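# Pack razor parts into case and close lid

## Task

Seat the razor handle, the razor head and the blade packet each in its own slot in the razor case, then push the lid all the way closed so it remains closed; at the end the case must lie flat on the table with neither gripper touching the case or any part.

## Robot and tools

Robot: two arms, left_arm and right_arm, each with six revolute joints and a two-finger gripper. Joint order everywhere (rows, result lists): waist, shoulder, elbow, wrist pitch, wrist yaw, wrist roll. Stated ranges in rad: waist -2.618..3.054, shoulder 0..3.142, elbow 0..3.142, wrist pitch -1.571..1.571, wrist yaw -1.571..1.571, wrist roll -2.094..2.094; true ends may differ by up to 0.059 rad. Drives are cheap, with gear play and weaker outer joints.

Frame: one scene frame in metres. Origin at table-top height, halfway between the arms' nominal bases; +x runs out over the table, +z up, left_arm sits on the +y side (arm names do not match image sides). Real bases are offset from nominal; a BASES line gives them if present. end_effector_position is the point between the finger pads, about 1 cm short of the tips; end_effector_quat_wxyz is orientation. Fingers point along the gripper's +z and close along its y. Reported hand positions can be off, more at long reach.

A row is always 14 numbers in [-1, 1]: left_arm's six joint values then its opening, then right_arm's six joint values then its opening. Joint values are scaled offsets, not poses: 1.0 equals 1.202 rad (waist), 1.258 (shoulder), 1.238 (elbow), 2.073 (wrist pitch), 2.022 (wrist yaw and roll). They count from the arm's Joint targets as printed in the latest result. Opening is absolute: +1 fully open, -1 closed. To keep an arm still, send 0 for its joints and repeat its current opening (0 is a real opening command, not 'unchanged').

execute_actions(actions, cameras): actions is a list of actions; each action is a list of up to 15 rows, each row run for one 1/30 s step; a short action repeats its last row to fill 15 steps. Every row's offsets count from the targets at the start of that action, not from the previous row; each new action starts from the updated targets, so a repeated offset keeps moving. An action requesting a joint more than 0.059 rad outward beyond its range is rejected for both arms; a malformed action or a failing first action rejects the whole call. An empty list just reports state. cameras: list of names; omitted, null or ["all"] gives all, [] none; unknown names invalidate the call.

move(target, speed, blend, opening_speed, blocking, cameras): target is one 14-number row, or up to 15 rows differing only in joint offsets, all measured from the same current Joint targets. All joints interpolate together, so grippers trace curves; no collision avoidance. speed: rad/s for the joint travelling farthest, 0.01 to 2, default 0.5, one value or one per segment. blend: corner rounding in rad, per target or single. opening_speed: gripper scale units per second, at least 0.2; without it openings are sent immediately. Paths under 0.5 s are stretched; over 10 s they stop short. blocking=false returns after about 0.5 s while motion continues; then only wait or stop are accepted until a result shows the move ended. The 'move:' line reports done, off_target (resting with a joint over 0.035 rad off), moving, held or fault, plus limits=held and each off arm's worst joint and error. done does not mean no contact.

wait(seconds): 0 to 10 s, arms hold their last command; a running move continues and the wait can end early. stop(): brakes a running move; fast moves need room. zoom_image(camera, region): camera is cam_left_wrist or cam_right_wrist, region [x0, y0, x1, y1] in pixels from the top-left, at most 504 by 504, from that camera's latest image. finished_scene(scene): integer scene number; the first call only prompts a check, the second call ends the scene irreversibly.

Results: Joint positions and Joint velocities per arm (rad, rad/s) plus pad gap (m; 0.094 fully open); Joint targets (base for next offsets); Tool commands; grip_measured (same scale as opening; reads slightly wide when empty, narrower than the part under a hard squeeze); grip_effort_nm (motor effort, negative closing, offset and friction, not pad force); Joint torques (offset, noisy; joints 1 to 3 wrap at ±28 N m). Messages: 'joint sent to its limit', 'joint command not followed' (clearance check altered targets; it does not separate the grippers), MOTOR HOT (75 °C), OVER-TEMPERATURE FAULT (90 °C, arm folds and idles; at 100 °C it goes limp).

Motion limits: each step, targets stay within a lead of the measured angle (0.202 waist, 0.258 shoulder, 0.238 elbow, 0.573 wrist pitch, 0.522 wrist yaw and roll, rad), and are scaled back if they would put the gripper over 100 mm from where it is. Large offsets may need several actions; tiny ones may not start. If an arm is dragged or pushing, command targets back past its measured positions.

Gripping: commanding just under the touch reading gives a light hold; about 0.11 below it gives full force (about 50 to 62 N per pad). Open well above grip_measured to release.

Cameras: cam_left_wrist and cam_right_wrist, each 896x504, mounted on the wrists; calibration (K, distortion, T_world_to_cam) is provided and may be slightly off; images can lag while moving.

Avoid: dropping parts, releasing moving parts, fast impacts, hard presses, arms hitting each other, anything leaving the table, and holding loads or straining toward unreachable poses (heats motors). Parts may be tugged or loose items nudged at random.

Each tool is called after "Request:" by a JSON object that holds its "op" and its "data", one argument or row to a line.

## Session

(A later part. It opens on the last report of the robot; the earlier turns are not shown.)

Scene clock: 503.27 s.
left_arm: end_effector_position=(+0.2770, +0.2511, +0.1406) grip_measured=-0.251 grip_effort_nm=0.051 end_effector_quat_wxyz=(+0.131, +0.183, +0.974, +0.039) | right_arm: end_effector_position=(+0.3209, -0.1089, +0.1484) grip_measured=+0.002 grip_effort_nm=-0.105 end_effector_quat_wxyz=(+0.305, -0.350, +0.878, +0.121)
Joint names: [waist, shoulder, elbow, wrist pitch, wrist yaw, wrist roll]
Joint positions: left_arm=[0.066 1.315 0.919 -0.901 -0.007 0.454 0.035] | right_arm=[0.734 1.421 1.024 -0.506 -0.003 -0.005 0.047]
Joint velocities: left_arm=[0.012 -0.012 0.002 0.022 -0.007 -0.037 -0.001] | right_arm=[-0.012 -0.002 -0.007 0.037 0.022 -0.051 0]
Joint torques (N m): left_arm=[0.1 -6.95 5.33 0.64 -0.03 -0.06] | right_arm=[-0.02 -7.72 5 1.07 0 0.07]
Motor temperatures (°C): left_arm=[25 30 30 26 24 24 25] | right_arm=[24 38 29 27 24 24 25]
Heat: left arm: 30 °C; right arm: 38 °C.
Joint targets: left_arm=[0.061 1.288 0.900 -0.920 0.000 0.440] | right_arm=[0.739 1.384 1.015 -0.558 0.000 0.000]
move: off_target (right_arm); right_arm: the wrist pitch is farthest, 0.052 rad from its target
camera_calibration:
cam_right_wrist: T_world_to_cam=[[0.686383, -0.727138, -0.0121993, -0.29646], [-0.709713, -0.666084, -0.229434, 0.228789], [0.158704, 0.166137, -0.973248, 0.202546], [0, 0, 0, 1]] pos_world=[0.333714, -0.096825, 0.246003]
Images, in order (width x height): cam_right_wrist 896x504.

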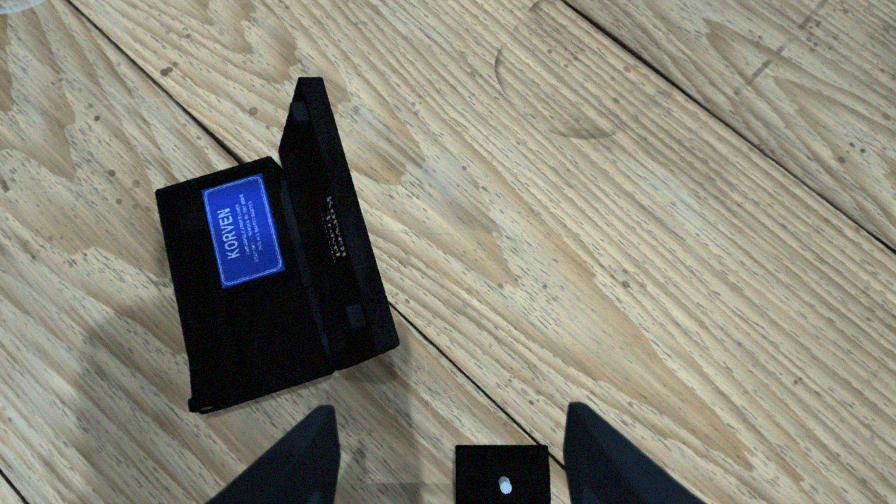

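Request:
{"op": "zoom_image", "data": {
  "camera": "cam_right_wrist",
  "region": [150, 270, 350, 430]
}}

Request:
{"op": "zoom_image", "data": {
  "camera": "cam_right_wrist",
  "region": [170, 370, 250, 430]
}}

Scaled by 2.520 from the camera's 896x504 image, which has a finer 1280x720 frame.

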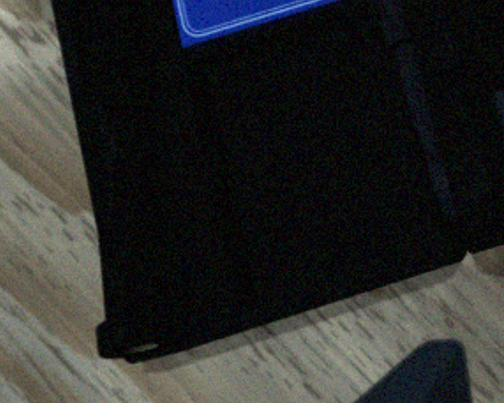

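Scaled by 6.300 from the camera's 896x504 image, which has a finer 1280x720 frame.

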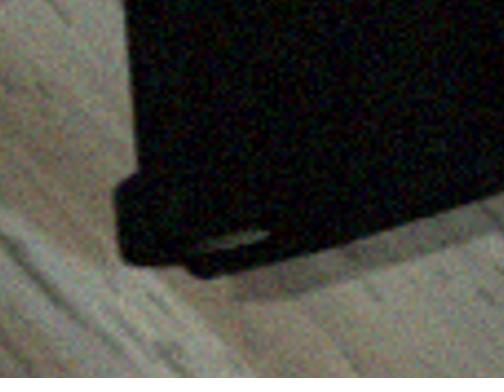

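Request:
{"op": "move", "data": {
  "target": [0,0,0,0,0,0,-0.25,-0.6,0,0,0,0,0,0],
  "speed": 0.8,
  "cameras": []
}}

Request:
{"op": "move", "data": {
  "target": [-0.687,0.461,0.278,-0.0125,0,0.429,-0.5,0,0,0,0,0,0,0],
  "speed": 0.6,
  "cameras": ["cam_left_wrist"]
}}

Request:
{"op": "zoom_image", "data": {
  "camera": "cam_left_wrist",
  "region": [300, 150, 600, 450]
}}

Scene clock: 526.07 s.
left_arm: end_effector_position=(+0.2770, +0.2511, +0.1406) grip_measured=-0.251 grip_effort_nm=0.056 end_effector_quat_wxyz=(+0.131, +0.183, +0.974, +0.039) | right_arm: end_effector_position=(+0.4253, -0.3594, +0.1484) grip_measured=+0.002 grip_effort_nm=-0.115 end_effector_quat_wxyz=(+0.328, -0.016, +0.945, +0.006)
Joint names: [waist, shoulder, elbow, wrist pitch, wrist yaw, wrist roll]
Joint positions: left_arm=[0.066 1.315 0.919 -0.901 -0.007 0.454 0.035] | right_arm=[0.01 1.421 1.024 -0.506 -0.004 -0.003 0.047]
Joint velocities: left_arm=[-0.022 0.007 -0.002 0.051 0.007 -0.066 0] | right_arm=[-0.002 -0.007 -0.007 0.037 -0.051 -0.022 0]
Joint torques (N m): left_arm=[0.09 -6.91 5.33 0.64 -0.03 -0.05] | right_arm=[0.16 -7.69 5.03 1.05 -0.04 0.07]
Motor temperatures (°C): left_arm=[25 29 30 26 24 24 25] | right_arm=[24 37 29 26 24 24 25]
Heat: left arm: 30 °C; right arm: 37 °C.
Joint targets: left_arm=[0.061 1.288 0.900 -0.920 0.000 0.440] | right_arm=[0.018 1.384 1.015 -0.558 0.000 0.000]
move: off_target (right_arm); right_arm: the wrist pitch is farthest, 0.052 rad from its target
No camera images: "cameras" was empty.

Scene clock: 528.33 s.
left_arm: end_effector_position=(+0.2437, +0.0063, +0.0656) grip_measured=-0.499 grip_effort_nm=-0.071 end_effector_quat_wxyz=(-0.008, +0.856, +0.517, +0.001) | right_arm: end_effector_position=(+0.4253, -0.3600, +0.1484) grip_measured=+0.002 grip_effort_nm=-0.110 end_effector_quat_wxyz=(+0.328, -0.015, +0.945, +0.005)
Joint names: [waist, shoulder, elbow, wrist pitch, wrist yaw, wrist roll]
Joint positions: left_arm=[-0.776 1.861 1.203 -0.927 -0.007 1.294 0.024] | right_arm=[0.01 1.421 1.024 -0.506 -0.001 -0.003 0.047]
Joint velocities: left_arm=[-0.002 0.007 -0.012 0.007 0.051 0.037 0] | right_arm=[-0.012 0.007 -0.022 -0.051 -0.037 -0.007 -0.001]
Joint torques (N m): left_arm=[0.4 -8.81 9.29 0.01 -0.03 0.09] | right_arm=[0.18 -7.72 5 1.04 -0.03 0.06]
Motor temperatures (°C): left_arm=[25 29 30 26 24 24 25] | right_arm=[24 37 29 26 24 24 25]
Heat: left arm: 30 °C; right arm: 37 °C.
Joint targets: left_arm=[-0.765 1.868 1.245 -0.946 0.000 1.307] | right_arm=[0.018 1.384 1.015 -0.558 0.000 0.000]
move: off_target (left_arm, right_arm); left_arm: the elbow is farthest, 0.041 rad from its target; right_arm: the wrist pitch is farthest, 0.052 rad from its target
camera_calibration:
cam_left_wrist: T_world_to_cam=[[-0.868591, 0.494423, 0.0330986, 0.207387], [0.453891, 0.767029, 0.453486, -0.110451], [0.198826, 0.408917, -0.890649, 0.0989811], [0, 0, 0, 1]] pos_world=[0.210587, -0.0582924, 0.131381]
Images, in order (width x height): cam_left_wrist 896x504.

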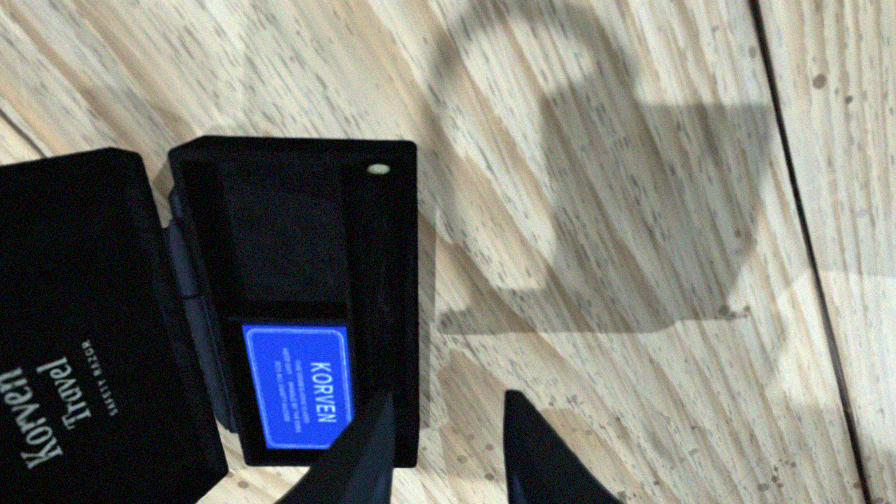

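Scaled by 1.680 from the camera's 896x504 image, which has a finer 1280x720 frame.

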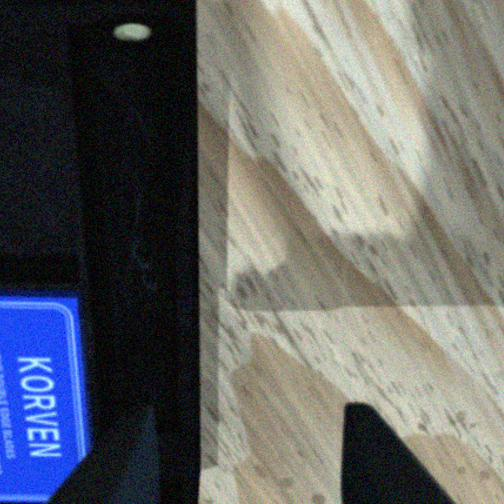

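Request:
{"op": "move", "data": {
  "target": [0.01,0.078,-0.054,0.0825,0,0,-0.45,0,0,0,0,0,0,0],
  "speed": 0.2,
  "cameras": ["cam_left_wrist"]
}}

Request:
{"op": "zoom_image", "data": {
  "camera": "cam_left_wrist",
  "region": [300, 150, 600, 450]
}}

Scene clock: 559.27 s.
left_arm: end_effector_position=(+0.2590, -0.0032, +0.0335) grip_measured=-0.451 grip_effort_nm=0.061 end_effector_quat_wxyz=(+0.004, +0.853, +0.522, +0.005) | right_arm: end_effector_position=(+0.4253, -0.3600, +0.1484) grip_measured=+0.002 grip_effort_nm=-0.110 end_effector_quat_wxyz=(+0.328, -0.015, +0.945, +0.005)
Joint names: [waist, shoulder, elbow, wrist pitch, wrist yaw, wrist roll]
Joint positions: left_arm=[-0.765 1.956 1.192 -0.797 -0.007 1.294 0.026] | right_arm=[0.01 1.421 1.024 -0.506 -0.001 -0.003 0.047]
Joint velocities: left_arm=[-0.007 0.007 0.002 -0.066 -0.095 0.022 -0.001] | right_arm=[-0.017 0.012 -0.007 0.037 0.007 -0.095 0]
Joint torques (N m): left_arm=[0.36 -9.18 4.53 0.5 -0.04 0.1] | right_arm=[0.17 -7.71 5.01 1.05 -0.02 0.06]
Motor temperatures (°C): left_arm=[25 30 31 26 24 24 24] | right_arm=[24 36 29 26 24 24 25]
Heat: left arm: 31 °C; right arm: 36 °C.
Joint targets: left_arm=[-0.753 1.966 1.178 -0.775 0.000 1.307] | right_arm=[0.018 1.384 1.015 -0.558 0.000 0.000]
move: off_target (right_arm); right_arm: the wrist pitch is farthest, 0.052 rad from its target
camera_calibration:
cam_left_wrist: T_world_to_cam=[[-0.874231, 0.485422, 0.00928134, 0.22867], [0.437528, 0.779401, 0.448445, -0.0910867], [0.210451, 0.396106, -0.893762, 0.0682781], [0, 0, 0, 1]] pos_world=[0.225394, -0.0670536, 0.0997494]
Images, in order (width x height): cam_left_wrist 896x504.

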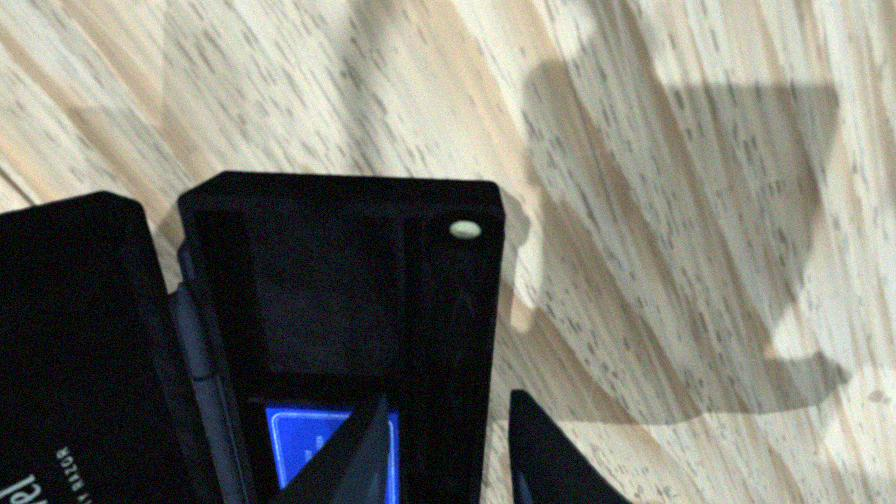

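Scaled by 1.680 from the camera's 896x504 image, which has a finer 1280x720 frame.

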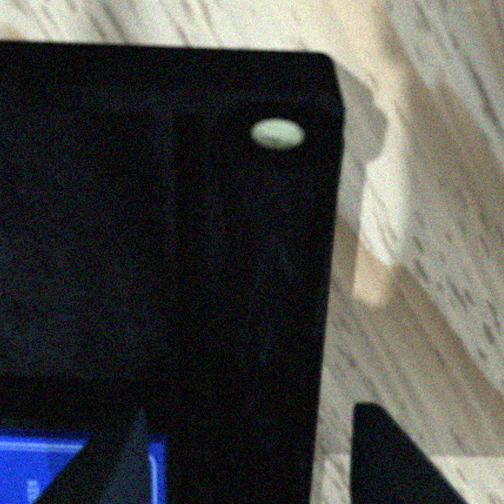

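Request:
{"op": "move", "data": {
  "target": [0,0.0085,-0.013,0.0125,0,0,-0.45,0,0,0,0,0,0,0],
  "speed": 0.1,
  "cameras": []
}}

Request:
{"op": "move", "data": {
  "target": [0,0,0,0,0,0,-0.86,0,0,0,0,0,0,0],
  "opening_speed": 0.3,
  "cameras": ["cam_left_wrist"]
}}

Request:
{"op": "zoom_image", "data": {
  "camera": "cam_left_wrist",
  "region": [300, 150, 600, 450]
}}

Scene clock: 571.93 s.
left_arm: end_effector_position=(+0.2588, -0.0030, +0.0278) grip_measured=-0.451 grip_effort_nm=0.061 end_effector_quat_wxyz=(+0.006, +0.853, +0.522, +0.005) | right_arm: end_effector_position=(+0.4253, -0.3600, +0.1484) grip_measured=+0.002 grip_effort_nm=-0.115 end_effector_quat_wxyz=(+0.328, -0.015, +0.945, +0.005)
Joint names: [waist, shoulder, elbow, wrist pitch, wrist yaw, wrist roll]
Joint positions: left_arm=[-0.765 1.964 1.177 -0.771 -0.007 1.294 0.026] | right_arm=[0.01 1.421 1.024 -0.506 -0.001 -0.003 0.047]
Joint velocities: left_arm=[-0.007 -0.012 -0.007 -0.007 -0.007 -0.022 0.001] | right_arm=[-0.022 0.012 -0.007 0.022 0.037 -0.022 0]
Joint torques (N m): left_arm=[0.44 -9.11 4.37 0.5 -0.02 0.1] | right_arm=[0.13 -7.73 5 1.04 -0.02 0.06]
Motor temperatures (°C): left_arm=[25 31 30 26 24 24 24] | right_arm=[24 36 29 26 24 24 25]
Heat: left arm: 31 °C; right arm: 36 °C.
Joint targets: left_arm=[-0.753 1.976 1.162 -0.749 0.000 1.307] | right_arm=[0.018 1.384 1.015 -0.558 0.000 0.000]
move: off_target (right_arm); right_arm: the wrist pitch is farthest, 0.052 rad from its target
No camera images: "cameras" was empty.

Scene clock: 573.53 s.
left_arm: end_effector_position=(+0.2588, -0.0030, +0.0278) grip_measured=-0.810 grip_effort_nm=-0.969 end_effector_quat_wxyz=(+0.006, +0.857, +0.516, +0.005) | right_arm: end_effector_position=(+0.4253, -0.3600, +0.1484) grip_measured=+0.002 grip_effort_nm=-0.115 end_effector_quat_wxyz=(+0.328, -0.015, +0.945, +0.005)
Joint names: [waist, shoulder, elbow, wrist pitch, wrist yaw, wrist roll]
Joint positions: left_arm=[-0.765 1.964 1.177 -0.771 -0.007 1.308 0.009] | right_arm=[0.01 1.421 1.024 -0.506 -0.001 -0.003 0.047]
Joint velocities: left_arm=[-0.002 -0.017 0.012 0.051 -0.007 0.037 0] | right_arm=[0.002 -0.012 -0.012 0.022 0.022 0.007 -0.001]
Joint torques (N m): left_arm=[0.44 -9.11 4.36 0.52 -0.02 0.12] | right_arm=[0.18 -7.71 5.01 1.03 -0.02 0.06]
Motor temperatures (°C): left_arm=[25 31 30 26 24 24 24] | right_arm=[24 36 29 26 24 24 25]
Heat: left arm: 31 °C; right arm: 36 °C.
Joint targets: left_arm=[-0.753 1.976 1.162 -0.749 0.000 1.307] | right_arm=[0.018 1.384 1.015 -0.558 0.000 0.000]
move: off_target (right_arm); right_arm: the wrist pitch is farthest, 0.052 rad from its target
camera_calibration:
cam_left_wrist: T_world_to_cam=[[-0.867464, 0.497459, 0.00635054, 0.226776], [0.447225, 0.774149, 0.447976, -0.0910871], [0.217933, 0.391444, -0.894023, 0.0611567], [0, 0, 0, 1]] pos_world=[0.224128, -0.0662361, 0.0940402]
Images, in order (width x height): cam_left_wrist 896x504.

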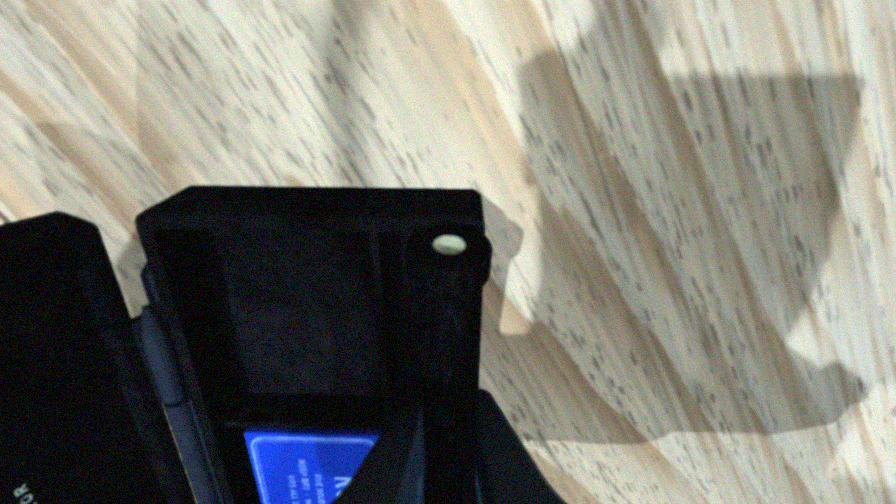

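Scaled by 1.680 from the camera's 896x504 image, which has a finer 1280x720 frame.

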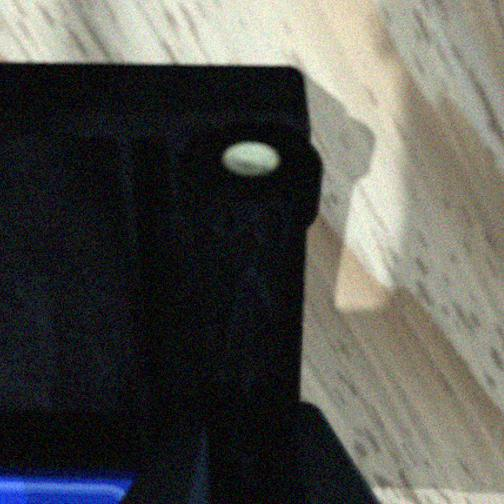

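Request:
{"op": "move", "data": {
  "target": [0.003,0.0095,0.0727,-0.034,0,0,-0.88,0,0,0,0,0,0,0],
  "speed": 0.1,
  "cameras": ["cam_left_wrist"]
}}

Request:
{"op": "zoom_image", "data": {
  "camera": "cam_left_wrist",
  "region": [300, 150, 600, 450]
}}

Scene clock: 585.33 s.
left_arm: end_effector_position=(+0.2633, -0.0057, +0.0323) grip_measured=-0.873 grip_effort_nm=-0.696 end_effector_quat_wxyz=(+0.004, +0.853, +0.522, +0.005) | right_arm: end_effector_position=(+0.4253, -0.3600, +0.1484) grip_measured=+0.002 grip_effort_nm=-0.105 end_effector_quat_wxyz=(+0.328, -0.015, +0.945, +0.005)
Joint names: [waist, shoulder, elbow, wrist pitch, wrist yaw, wrist roll]
Joint positions: left_arm=[-0.762 1.974 1.214 -0.8 -0.007 1.296 0.006] | right_arm=[0.01 1.421 1.024 -0.506 -0.001 -0.003 0.047]
Joint velocities: left_arm=[0.007 0.007 0.002 -0.066 -0.007 -0.007 0.003] | right_arm=[-0.017 -0.002 -0.002 0.007 0.022 0.051 0]
Joint torques (N m): left_arm=[0.47 -9.05 8.83 0.05 -0.03 0.06] | right_arm=[0.14 -7.73 4.98 1.05 -0.03 0.06]
Motor temperatures (°C): left_arm=[25 30 30 26 24 24 25] | right_arm=[24 36 29 26 24 24 25]
Heat: left arm: 30 °C; right arm: 36 °C.
Joint targets: left_arm=[-0.749 1.988 1.252 -0.820 0.000 1.307] | right_arm=[0.018 1.384 1.015 -0.558 0.000 0.000]
move: off_target (left_arm, right_arm); left_arm: the elbow is farthest, 0.038 rad from its target; right_arm: the wrist pitch is farthest, 0.052 rad from its target
camera_calibration:
cam_left_wrist: T_world_to_cam=[[-0.874974, 0.48408, 0.00928756, 0.233844], [0.43633, 0.780063, 0.448461, -0.0901247], [0.209846, 0.396445, -0.893754, 0.0674748], [0, 0, 0, 1]] pos_world=[0.229773, -0.0696464, 0.0985514]
Images, in order (width x height): cam_left_wrist 896x504.

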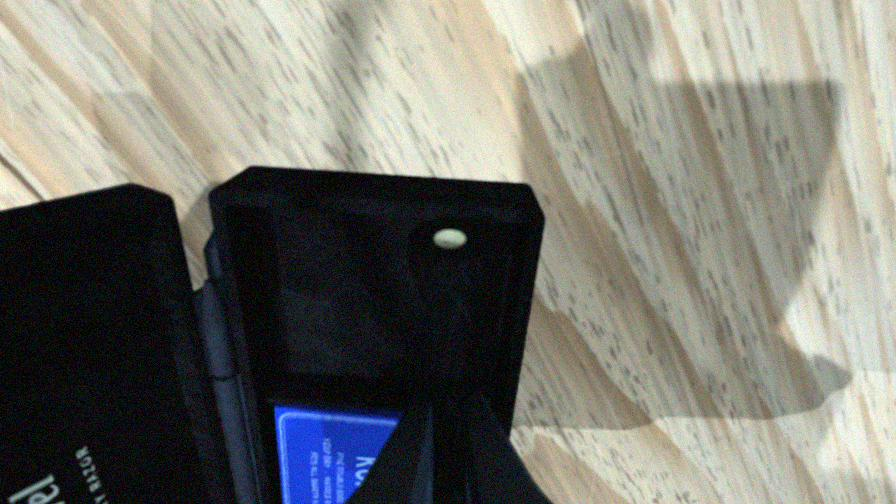

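Scaled by 1.680 from the camera's 896x504 image, which has a finer 1280x720 frame.

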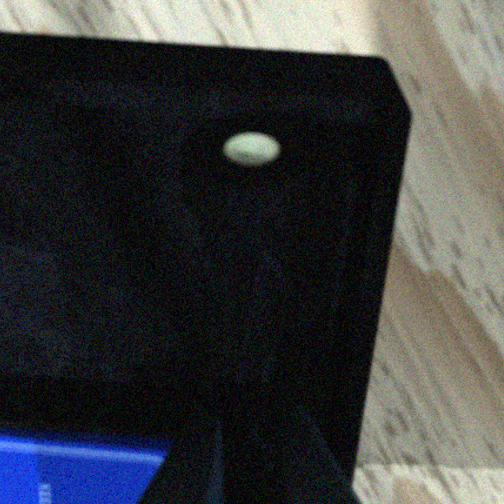

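Request:
{"op": "move", "data": {
  "target": [0.006,-0.068,-0.018,-0.017,0,0.0255,-0.92,0,0,0,0,0,0,0],
  "speed": 0.1,
  "cameras": ["cam_left_wrist"]
}}

Request:
{"op": "zoom_image", "data": {
  "camera": "cam_left_wrist",
  "region": [300, 150, 600, 450]
}}

Scene clock: 621.33 s.
left_arm: end_effector_position=(+0.2621, -0.0011, +0.0446) grip_measured=-0.888 grip_effort_nm=-1.033 end_effector_quat_wxyz=(+0.005, +0.863, +0.505, +0.005) | right_arm: end_effector_position=(+0.4253, -0.3600, +0.1484) grip_measured=+0.002 grip_effort_nm=-0.110 end_effector_quat_wxyz=(+0.328, -0.015, +0.945, +0.005)
Joint names: [waist, shoulder, elbow, wrist pitch, wrist yaw, wrist roll]
Joint positions: left_arm=[-0.754 1.936 1.214 -0.835 -0.007 1.345 0.005] | right_arm=[0.01 1.421 1.024 -0.506 -0.001 -0.003 0.047]
Joint velocities: left_arm=[0.012 -0.002 -0.012 0.037 -0.007 0.007 0] | right_arm=[-0.002 -0.017 -0.002 -0.022 -0.037 0.066 0]
Joint torques (N m): left_arm=[0.44 -12.74 7.2 0.08 -0.02 0.07] | right_arm=[0.17 -7.69 4.97 1.04 -0.02 0.07]
Motor temperatures (°C): left_arm=[25 30 30 26 24 24 25] | right_arm=[24 36 29 26 24 24 25]
Heat: left arm: 30 °C; right arm: 36 °C.
Joint targets: left_arm=[-0.742 1.903 1.229 -0.855 0.000 1.359] | right_arm=[0.018 1.384 1.015 -0.558 0.000 0.000]
move: off_target (right_arm); right_arm: the wrist pitch is farthest, 0.052 rad from its target
camera_calibration:
cam_left_wrist: T_world_to_cam=[[-0.854202, 0.519902, 0.00648951, 0.22519], [0.467185, 0.76199, 0.448453, -0.106853], [0.228207, 0.386101, -0.893783, 0.0720399], [0, 0, 0, 1]] pos_world=[0.225838, -0.063471, 0.110845]
Images, in order (width x height): cam_left_wrist 896x504.

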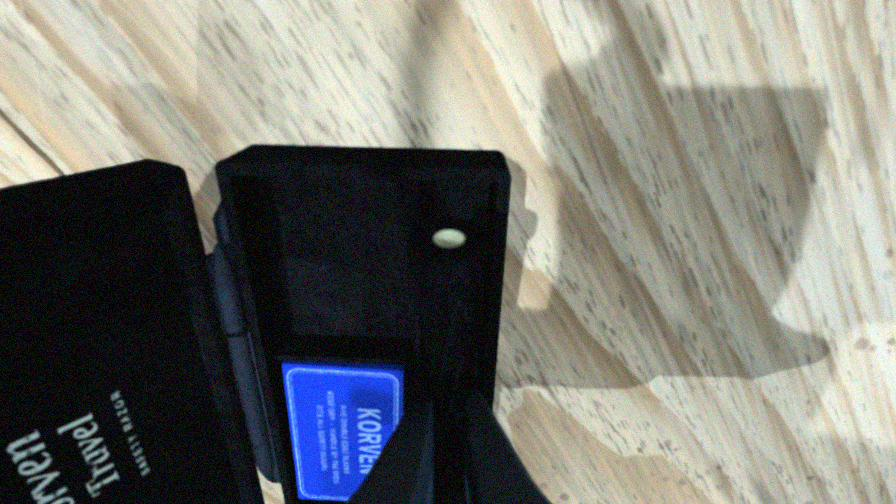

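Scaled by 1.680 from the camera's 896x504 image, which has a finer 1280x720 frame.

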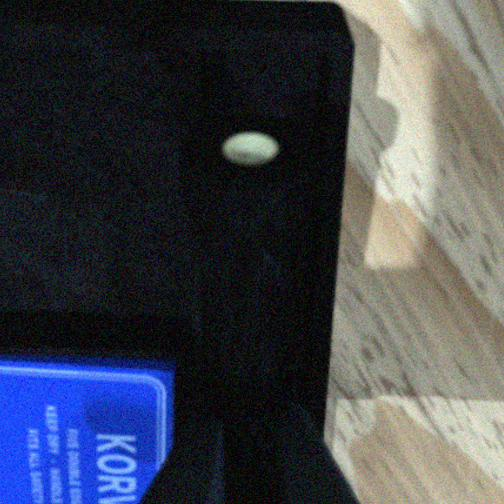

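Request:
{"op": "move", "data": {
  "target": [
    [-0.034,0,0,0,0,0,-0.92,0,0,0,0,0,0,0],
    [-0.034,0.054,-0.047,0.041,0,0,-0.92,0,0,0,0,0,0,0]
  ],
  "speed": 0.1,
  "cameras": ["cam_left_wrist"]
}}

Request:
{"op": "zoom_image", "data": {
  "camera": "cam_left_wrist",
  "region": [300, 150, 600, 450]
}}

Scene clock: 644.43 s.
left_arm: end_effector_position=(+0.2531, -0.0077, +0.0312) grip_measured=-0.888 grip_effort_nm=-1.033 end_effector_quat_wxyz=(+0.003, +0.875, +0.485, +0.004) | right_arm: end_effector_position=(+0.4253, -0.3600, +0.1484) grip_measured=+0.002 grip_effort_nm=-0.110 end_effector_quat_wxyz=(+0.328, -0.015, +0.945, +0.005)
Joint names: [waist, shoulder, elbow, wrist pitch, wrist yaw, wrist roll]
Joint positions: left_arm=[-0.787 1.959 1.186 -0.791 -0.007 1.359 0.005] | right_arm=[0.01 1.421 1.024 -0.506 -0.001 -0.003 0.047]
Joint velocities: left_arm=[0.007 -0.012 0.007 -0.051 0.007 0.007 -0.001] | right_arm=[0.007 -0.012 0.002 -0.007 0.081 -0.007 -0.001]
Joint torques (N m): left_arm=[-0.46 -9.17 4.51 0.5 -0.03 0.11] | right_arm=[0.17 -7.71 4.96 1.04 -0.02 0.06]
Motor temperatures (°C): left_arm=[25 30 30 26 24 24 26] | right_arm=[24 36 29 26 24 24 25]
Heat: left arm: 30 °C; right arm: 36 °C.
Joint targets: left_arm=[-0.783 1.971 1.171 -0.770 0.000 1.359] | right_arm=[0.018 1.384 1.015 -0.558 0.000 0.000]
move: off_target (right_arm); right_arm: the wrist pitch is farthest, 0.052 rad from its target
camera_calibration:
cam_left_wrist: T_world_to_cam=[[-0.829339, 0.558604, 0.0125849, 0.21486], [0.50369, 0.737683, 0.449578, -0.101089], [0.241852, 0.379192, -0.893152, 0.0611215], [0, 0, 0, 1]] pos_world=[0.214327, -0.0686271, 0.097334]
Images, in order (width x height): cam_left_wrist 896x504.

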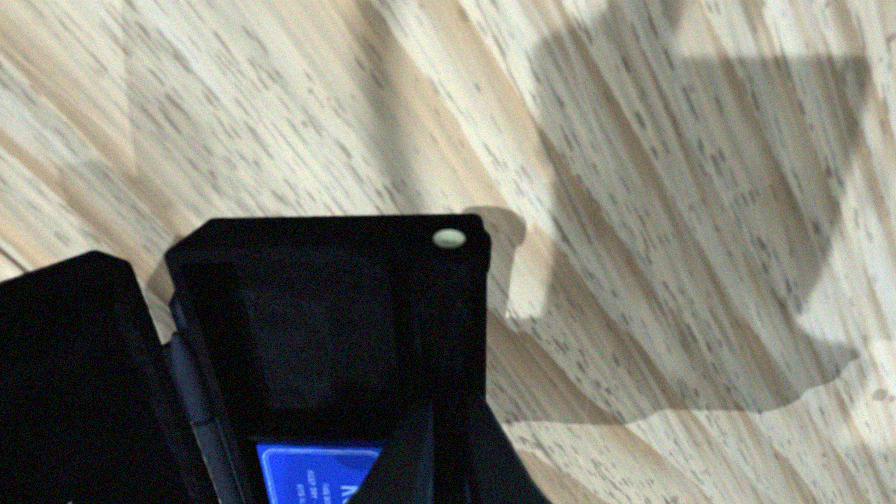

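Scaled by 1.680 from the camera's 896x504 image, which has a finer 1280x720 frame.

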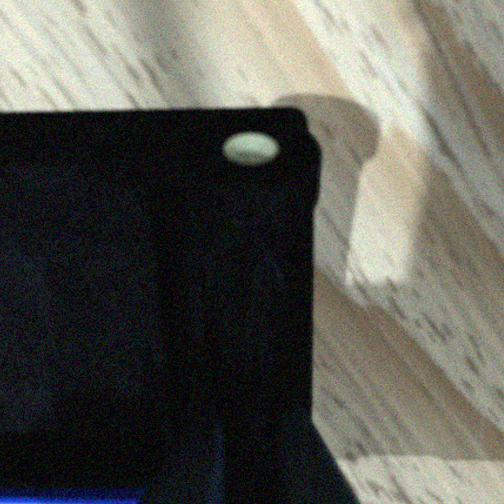

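Request:
{"op": "move", "data": {
  "target": [0.02,0,0.058,-0.0265,0,-0.01,-0.92,0,0,0,0,0,0,0],
  "speed": 0.1,
  "cameras": ["cam_left_wrist"]
}}

Request:
{"op": "zoom_image", "data": {
  "camera": "cam_left_wrist",
  "region": [300, 150, 600, 450]
}}

Scene clock: 658.20 s.
left_arm: end_effector_position=(+0.2597, -0.0067, +0.0356) grip_measured=-0.888 grip_effort_nm=-1.033 end_effector_quat_wxyz=(+0.005, +0.869, +0.494, +0.005) | right_arm: end_effector_position=(+0.4253, -0.3600, +0.1484) grip_measured=+0.002 grip_effort_nm=-0.115 end_effector_quat_wxyz=(+0.328, -0.015, +0.945, +0.005)
Joint names: [waist, shoulder, elbow, wrist pitch, wrist yaw, wrist roll]
Joint positions: left_arm=[-0.771 1.959 1.206 -0.804 -0.007 1.353 0.005] | right_arm=[0.01 1.421 1.024 -0.506 -0.001 -0.003 0.047]
Joint velocities: left_arm=[0.017 0.002 0.002 -0.066 0.007 0.037 0] | right_arm=[-0.002 0.002 -0.017 0.022 0.007 -0.022 -0.002]
Joint torques (N m): left_arm=[0.44 -9.14 8.73 0.05 -0.02 -0.05] | right_arm=[0.17 -7.71 5.05 1.05 -0.04 0.06]
Motor temperatures (°C): left_arm=[25 31 30 26 24 24 26] | right_arm=[24 36 29 26 24 24 25]
Heat: left arm: 31 °C; right arm: 36 °C.
Joint targets: left_arm=[-0.759 1.971 1.243 -0.825 0.000 1.339] | right_arm=[0.018 1.384 1.015 -0.558 0.000 0.000]
move: off_target (left_arm, right_arm); left_arm: the elbow is farthest, 0.037 rad from its target; right_arm: the wrist pitch is farthest, 0.052 rad from its target
camera_calibration:
cam_left_wrist: T_world_to_cam=[[-0.841186, 0.540707, 0.00652093, 0.22281], [0.485728, 0.750246, 0.448552, -0.102292], [0.237643, 0.380483, -0.893733, 0.0641929], [0, 0, 0, 1]] pos_world=[0.221856, -0.068155, 0.101802]
Images, in order (width x height): cam_left_wrist 896x504.

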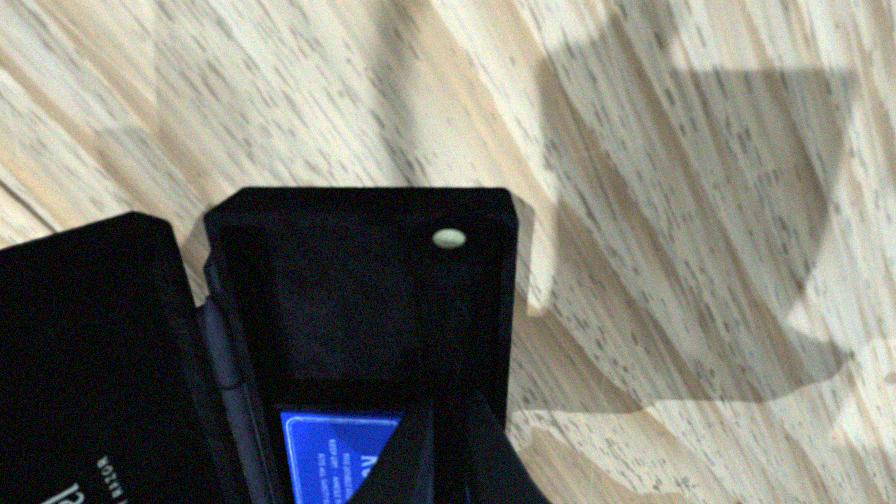

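Scaled by 1.680 from the camera's 896x504 image, which has a finer 1280x720 frame.

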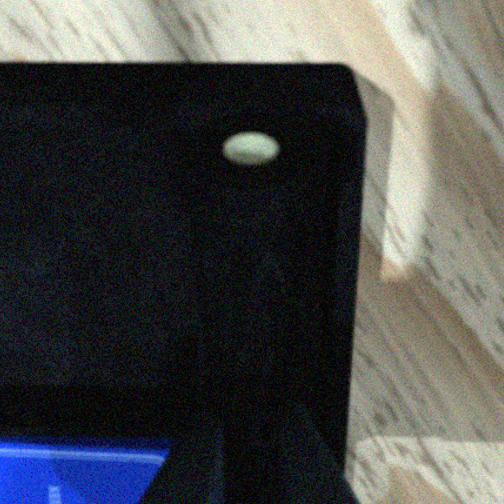

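Request:
{"op": "move", "data": {
  "target": [0,0,0,-0.009,0,0,-0.92,0,0,0,0,0,0,0],
  "speed": 0.1,
  "cameras": ["cam_left_wrist"]
}}

Request:
{"op": "zoom_image", "data": {
  "camera": "cam_left_wrist",
  "region": [300, 150, 600, 450]
}}

Scene clock: 676.63 s.
left_arm: end_effector_position=(+0.2560, -0.0033, +0.0356) grip_measured=-0.888 grip_effort_nm=-1.033 end_effector_quat_wxyz=(-0.004, +0.869, +0.495, +0.002) | right_arm: end_effector_position=(+0.4253, -0.3600, +0.1484) grip_measured=+0.002 grip_effort_nm=-0.110 end_effector_quat_wxyz=(+0.328, -0.015, +0.945, +0.005)
Joint names: [waist, shoulder, elbow, wrist pitch, wrist yaw, wrist roll]
Joint positions: left_arm=[-0.771 1.959 1.206 -0.824 -0.007 1.351 0.005] | right_arm=[0.01 1.421 1.024 -0.506 -0.001 -0.003 0.047]
Joint velocities: left_arm=[-0.002 -0.017 -0.002 0.007 0.007 0.007 0] | right_arm=[0.007 0.012 -0.002 0.007 0.007 0.066 0]
Joint torques (N m): left_arm=[0.38 -9.14 8.66 0.01 -0.04 -0.06] | right_arm=[0.14 -7.68 5.01 1.05 -0.03 0.07]
Motor temperatures (°C): left_arm=[25 31 30 26 24 24 26] | right_arm=[24 36 29 26 24 24 25]
Heat: left arm: 31 °C; right arm: 36 °C.
Joint targets: left_arm=[-0.759 1.971 1.243 -0.843 0.000 1.339] | right_arm=[0.018 1.384 1.015 -0.558 0.000 0.000]
move: off_target (left_arm, right_arm); left_arm: the elbow is farthest, 0.037 rad from its target; right_arm: the wrist pitch is farthest, 0.052 rad from its target
camera_calibration:
cam_left_wrist: T_world_to_cam=[[-0.841778, 0.539193, 0.0261089, 0.217386], [0.491112, 0.744843, 0.451684, -0.104593], [0.224098, 0.39304, -0.891796, 0.0671853], [0, 0, 0, 1]] pos_world=[0.219302, -0.0657145, 0.101483]
Images, in order (width x height): cam_left_wrist 896x504.

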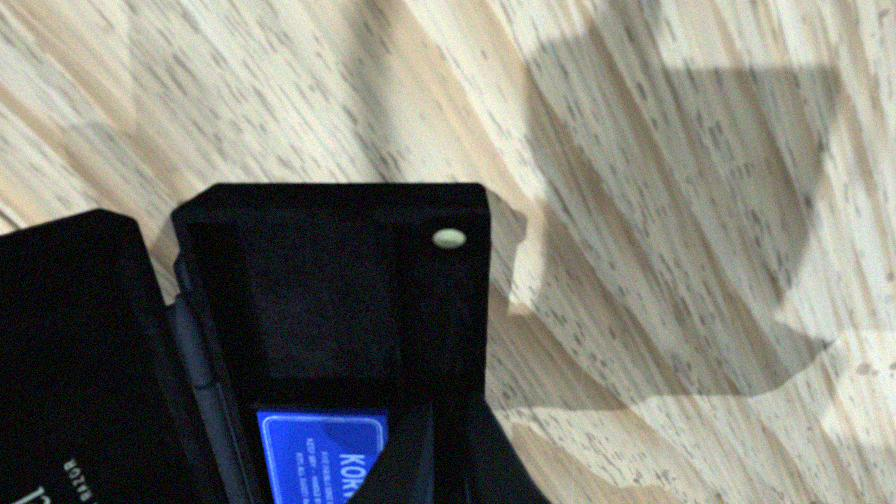

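Scaled by 1.680 from the camera's 896x504 image, which has a finer 1280x720 frame.

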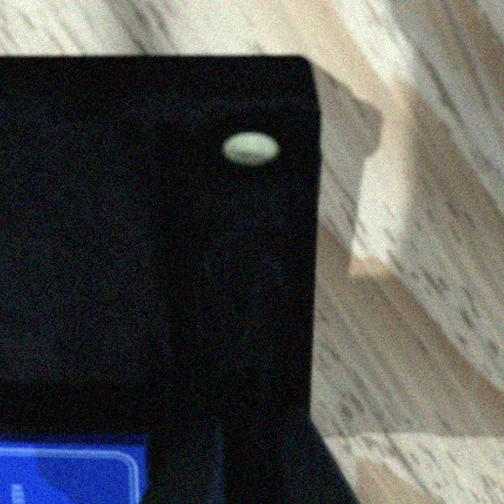

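Request:
{"op": "move", "data": {
  "target": [0,0.012,-0.05,0.0376,0,0,-0.92,0,0,0,0,0,0,0],
  "speed": 0.1,
  "cameras": ["cam_left_wrist"]
}}

Request:
{"op": "zoom_image", "data": {
  "camera": "cam_left_wrist",
  "region": [300, 150, 600, 450]
}}

Scene clock: 692.13 s.
left_arm: end_effector_position=(+0.2585, -0.0056, +0.0296) grip_measured=-0.888 grip_effort_nm=-1.033 end_effector_quat_wxyz=(+0.002, +0.869, +0.495, +0.004) | right_arm: end_effector_position=(+0.4253, -0.3602, +0.1484) grip_measured=+0.002 grip_effort_nm=-0.110 end_effector_quat_wxyz=(+0.328, -0.015, +0.945, +0.004)
Joint names: [waist, shoulder, elbow, wrist pitch, wrist yaw, wrist roll]
Joint positions: left_arm=[-0.771 1.971 1.197 -0.791 -0.007 1.351 0.005] | right_arm=[0.01 1.421 1.024 -0.506 0 -0.003 0.047]
Joint velocities: left_arm=[0.007 0.022 -0.007 0.022 -0.066 -0.007 0] | right_arm=[0.017 0.007 0.017 -0.037 -0.022 -0.022 -0.001]
Joint torques (N m): left_arm=[0.36 -8.99 4.44 0.53 -0.02 -0.05] | right_arm=[0.16 -7.69 5.01 1.04 -0.03 0.06]
Motor temperatures (°C): left_arm=[25 31 30 26 24 24 26] | right_arm=[24 36 29 26 24 24 25]
Heat: left arm: 31 °C; right arm: 36 °C.
Joint targets: left_arm=[-0.759 1.986 1.181 -0.766 0.000 1.339] | right_arm=[0.018 1.384 1.015 -0.558 0.000 0.000]
move: off_target (right_arm); right_arm: the wrist pitch is farthest, 0.052 rad from its target
camera_calibration:
cam_left_wrist: T_world_to_cam=[[-0.841957, 0.539362, 0.0140516, 0.221221], [0.487087, 0.748637, 0.449766, -0.10028], [0.232067, 0.385528, -0.893036, 0.0601782], [0, 0, 0, 1]] pos_world=[0.221138, -0.0674455, 0.0957351]
Images, in order (width x height): cam_left_wrist 896x504.

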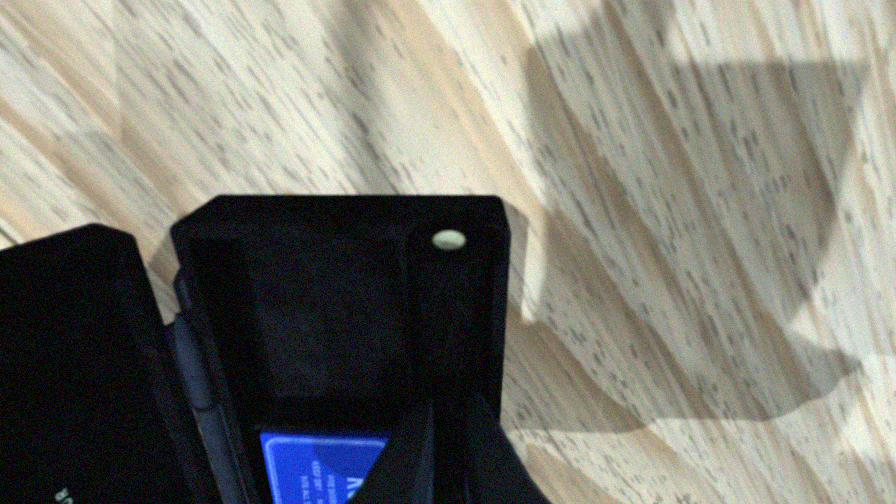

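Scaled by 1.680 from the camera's 896x504 image, which has a finer 1280x720 frame.

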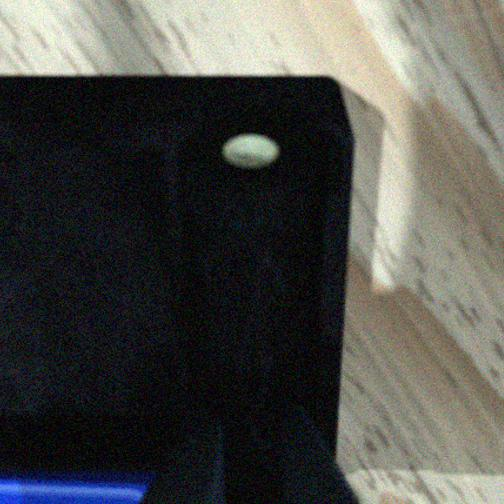

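Request:
{"op": "move", "data": {
  "target": [0,0.005,-0.007,0.006,0,0,-0.92,0,0,0,0,0,0,0],
  "speed": 0.1,
  "cameras": ["cam_left_wrist"]
}}

Request:
{"op": "zoom_image", "data": {
  "camera": "cam_left_wrist",
  "region": [300, 150, 600, 450]
}}

Scene clock: 706.33 s.
left_arm: end_effector_position=(+0.2582, -0.0053, +0.0290) grip_measured=-0.888 grip_effort_nm=-1.038 end_effector_quat_wxyz=(+0.002, +0.869, +0.495, +0.004) | right_arm: end_effector_position=(+0.4253, -0.3602, +0.1484) grip_measured=+0.002 grip_effort_nm=-0.110 end_effector_quat_wxyz=(+0.328, -0.015, +0.945, +0.004)
Joint names: [waist, shoulder, elbow, wrist pitch, wrist yaw, wrist roll]
Joint positions: left_arm=[-0.771 1.971 1.194 -0.788 -0.007 1.351 0.005] | right_arm=[0.01 1.421 1.024 -0.506 0 -0.003 0.047]
Joint velocities: left_arm=[-0.002 0.012 -0.002 0.066 -0.022 0.022 0] | right_arm=[-0.022 -0.022 -0.007 -0.081 0.007 -0.051 -0.001]
Joint torques (N m): left_arm=[0.42 -8.51 3.84 0.63 -0.01 -0.07] | right_arm=[0.17 -7.66 5 1.05 -0.03 0.07]
Motor temperatures (°C): left_arm=[25 31 29 26 24 24 26] | right_arm=[24 36 29 26 24 24 25]
Heat: left arm: 31 °C; right arm: 36 °C.
Joint targets: left_arm=[-0.759 1.992 1.172 -0.753 0.000 1.339] | right_arm=[0.018 1.384 1.015 -0.558 0.000 0.000]
move: off_target (right_arm); right_arm: the wrist pitch is farthest, 0.052 rad from its target
camera_calibration:
cam_left_wrist: T_world_to_cam=[[-0.841957, 0.539362, 0.0140516, 0.220842], [0.487087, 0.748637, 0.449766, -0.100043], [0.232067, 0.385528, -0.893036, 0.0595462], [0, 0, 0, 1]] pos_world=[0.220851, -0.0671745, 0.0950697]
Images, in order (width x height): cam_left_wrist 896x504.

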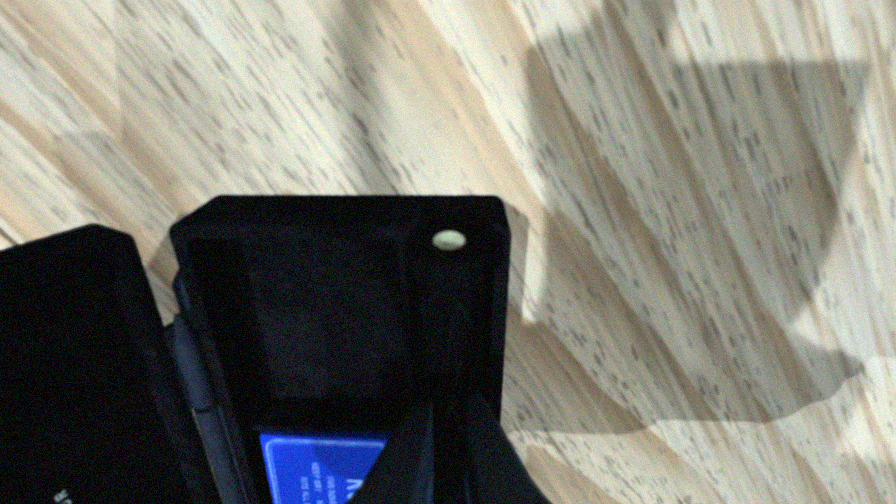

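Scaled by 1.680 from the camera's 896x504 image, which has a finer 1280x720 frame.

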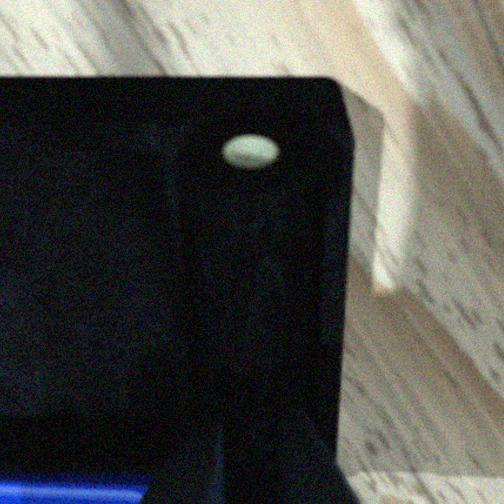

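Request:
{"op": "move", "data": {
  "target": [
    [0,-0.005,0.042,-0.018,0,0,-0.92,0,0,0,0,0,0,0],
    [-0.0145,-0.005,0.042,-0.018,0,0,-0.92,0,0,0,0,0,0,0],
    [-0.0145,0.003,-0.004,0.003,0,0,-0.92,0,0,0,0,0,0,0]
  ],
  "speed": 0.1,
  "cameras": ["cam_left_wrist"]
}}

Request:
{"op": "zoom_image", "data": {
  "camera": "cam_left_wrist",
  "region": [300, 150, 600, 450]
}}

Scene clock: 720.87 s.
left_arm: end_effector_position=(+0.2583, -0.0054, +0.0286) grip_measured=-0.888 grip_effort_nm=-1.043 end_effector_quat_wxyz=(+0.002, +0.869, +0.495, +0.004) | right_arm: end_effector_position=(+0.4253, -0.3602, +0.1484) grip_measured=+0.002 grip_effort_nm=-0.115 end_effector_quat_wxyz=(+0.328, -0.015, +0.945, +0.004)
Joint names: [waist, shoulder, elbow, wrist pitch, wrist yaw, wrist roll]
Joint positions: left_arm=[-0.771 1.971 1.192 -0.784 -0.007 1.351 0.005] | right_arm=[0.01 1.421 1.024 -0.506 0 -0.003 0.047]
Joint velocities: left_arm=[-0.002 0.002 -0.002 -0.037 -0.007 -0.022 0.001] | right_arm=[0.022 -0.002 -0.012 0.022 0.037 0.022 -0.001]
Joint torques (N m): left_arm=[-0.55 -8.23 3.63 0.66 -0.03 -0.02] | right_arm=[0.14 -7.75 4.97 1.04 -0.03 0.08]
Motor temperatures (°C): left_arm=[25 31 29 26 24 24 26] | right_arm=[24 36 29 26 24 24 25]
Heat: left arm: 31 °C; right arm: 36 °C.
Joint targets: left_arm=[-0.776 1.996 1.167 -0.747 0.000 1.339] | right_arm=[0.018 1.384 1.015 -0.558 0.000 0.000]
move: off_target (left_arm, right_arm); left_arm: the wrist pitch is farthest, 0.038 rad from its target; right_arm: the wrist pitch is farthest, 0.052 rad from its target
camera_calibration:
cam_left_wrist: T_world_to_cam=[[-0.841972, 0.539376, 0.0125443, 0.221074], [0.486585, 0.74911, 0.449521, -0.0997264], [0.233064, 0.384588, -0.893182, 0.0590105], [0, 0, 0, 1]] pos_world=[0.22091, -0.0672305, 0.094763]
Images, in order (width x height): cam_left_wrist 896x504.

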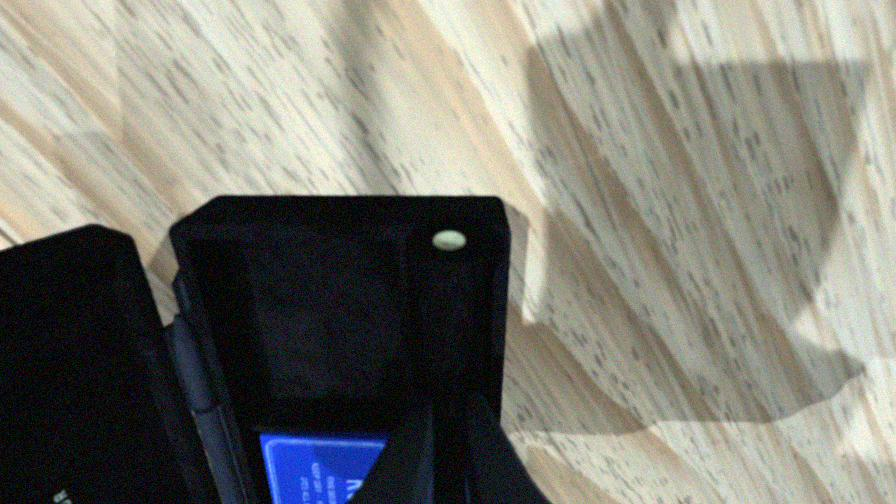

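Scaled by 1.680 from the camera's 896x504 image, which has a finer 1280x720 frame.

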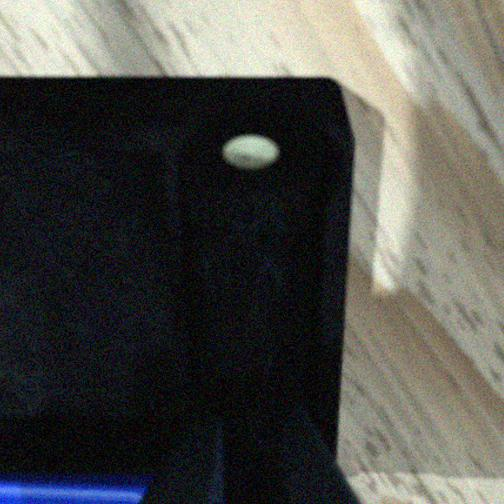

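Request:
{"op": "move", "data": {
  "target": [0,0,0,0,0,0,-0.7,0,0,0,0,0,0,0],
  "opening_speed": 0.2,
  "cameras": ["cam_left_wrist"]
}}

Request:
{"op": "zoom_image", "data": {
  "camera": "cam_left_wrist",
  "region": [300, 150, 600, 450]
}}

Scene clock: 725.90 s.
left_arm: end_effector_position=(+0.2604, -0.0074, +0.0252) grip_measured=-0.701 grip_effort_nm=0.066 end_effector_quat_wxyz=(+0.008, +0.869, +0.495, +0.006) | right_arm: end_effector_position=(+0.4253, -0.3602, +0.1484) grip_measured=+0.002 grip_effort_nm=-0.110 end_effector_quat_wxyz=(+0.328, -0.015, +0.945, +0.004)
Joint names: [waist, shoulder, elbow, wrist pitch, wrist yaw, wrist roll]
Joint positions: left_arm=[-0.771 1.979 1.188 -0.761 -0.007 1.351 0.014] | right_arm=[0.01 1.421 1.024 -0.506 0 -0.003 0.047]
Joint velocities: left_arm=[0.007 -0.002 -0.017 0.007 -0.037 0.051 0] | right_arm=[-0.002 -0.002 -0.012 -0.051 0.081 0.037 0]
Joint torques (N m): left_arm=[-0.44 -8.87 3.99 0.45 -0.02 -0.04] | right_arm=[0.14 -7.68 4.97 1.03 -0.03 0.06]
Motor temperatures (°C): left_arm=[25 31 29 26 24 24 26] | right_arm=[24 36 29 26 24 24 25]
Heat: left arm: 31 °C; right arm: 36 °C.
Joint targets: left_arm=[-0.776 1.996 1.167 -0.747 0.000 1.339] | right_arm=[0.018 1.384 1.015 -0.558 0.000 0.000]
move: off_target (right_arm); right_arm: the wrist pitch is farthest, 0.052 rad from its target
camera_calibration:
cam_left_wrist: T_world_to_cam=[[-0.842029, 0.539429, 0.00199215, 0.224273], [0.483079, 0.752415, 0.44778, -0.0967436], [0.240047, 0.378006, -0.894142, 0.0543951], [0, 0, 0, 1]] pos_world=[0.222522, -0.06875, 0.09151]
Images, in order (width x height): cam_left_wrist 896x504.

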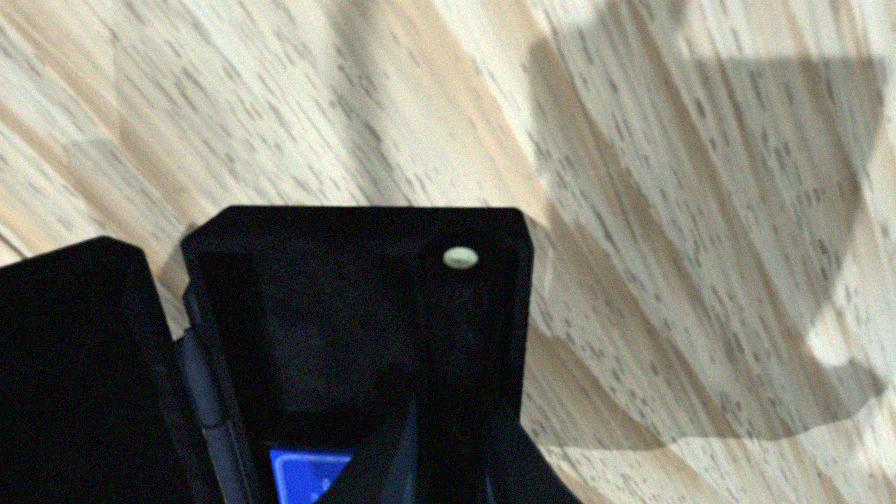

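Scaled by 1.680 from the camera's 896x504 image, which has a finer 1280x720 frame.

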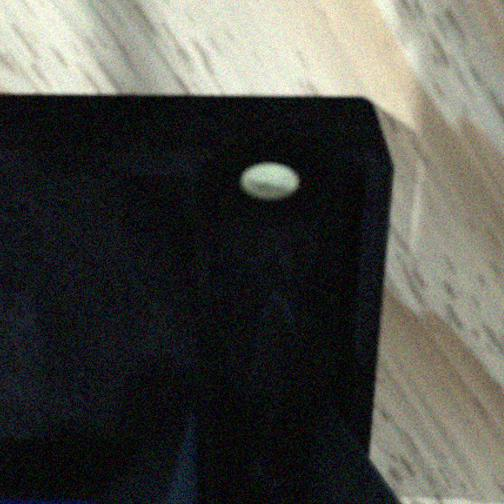

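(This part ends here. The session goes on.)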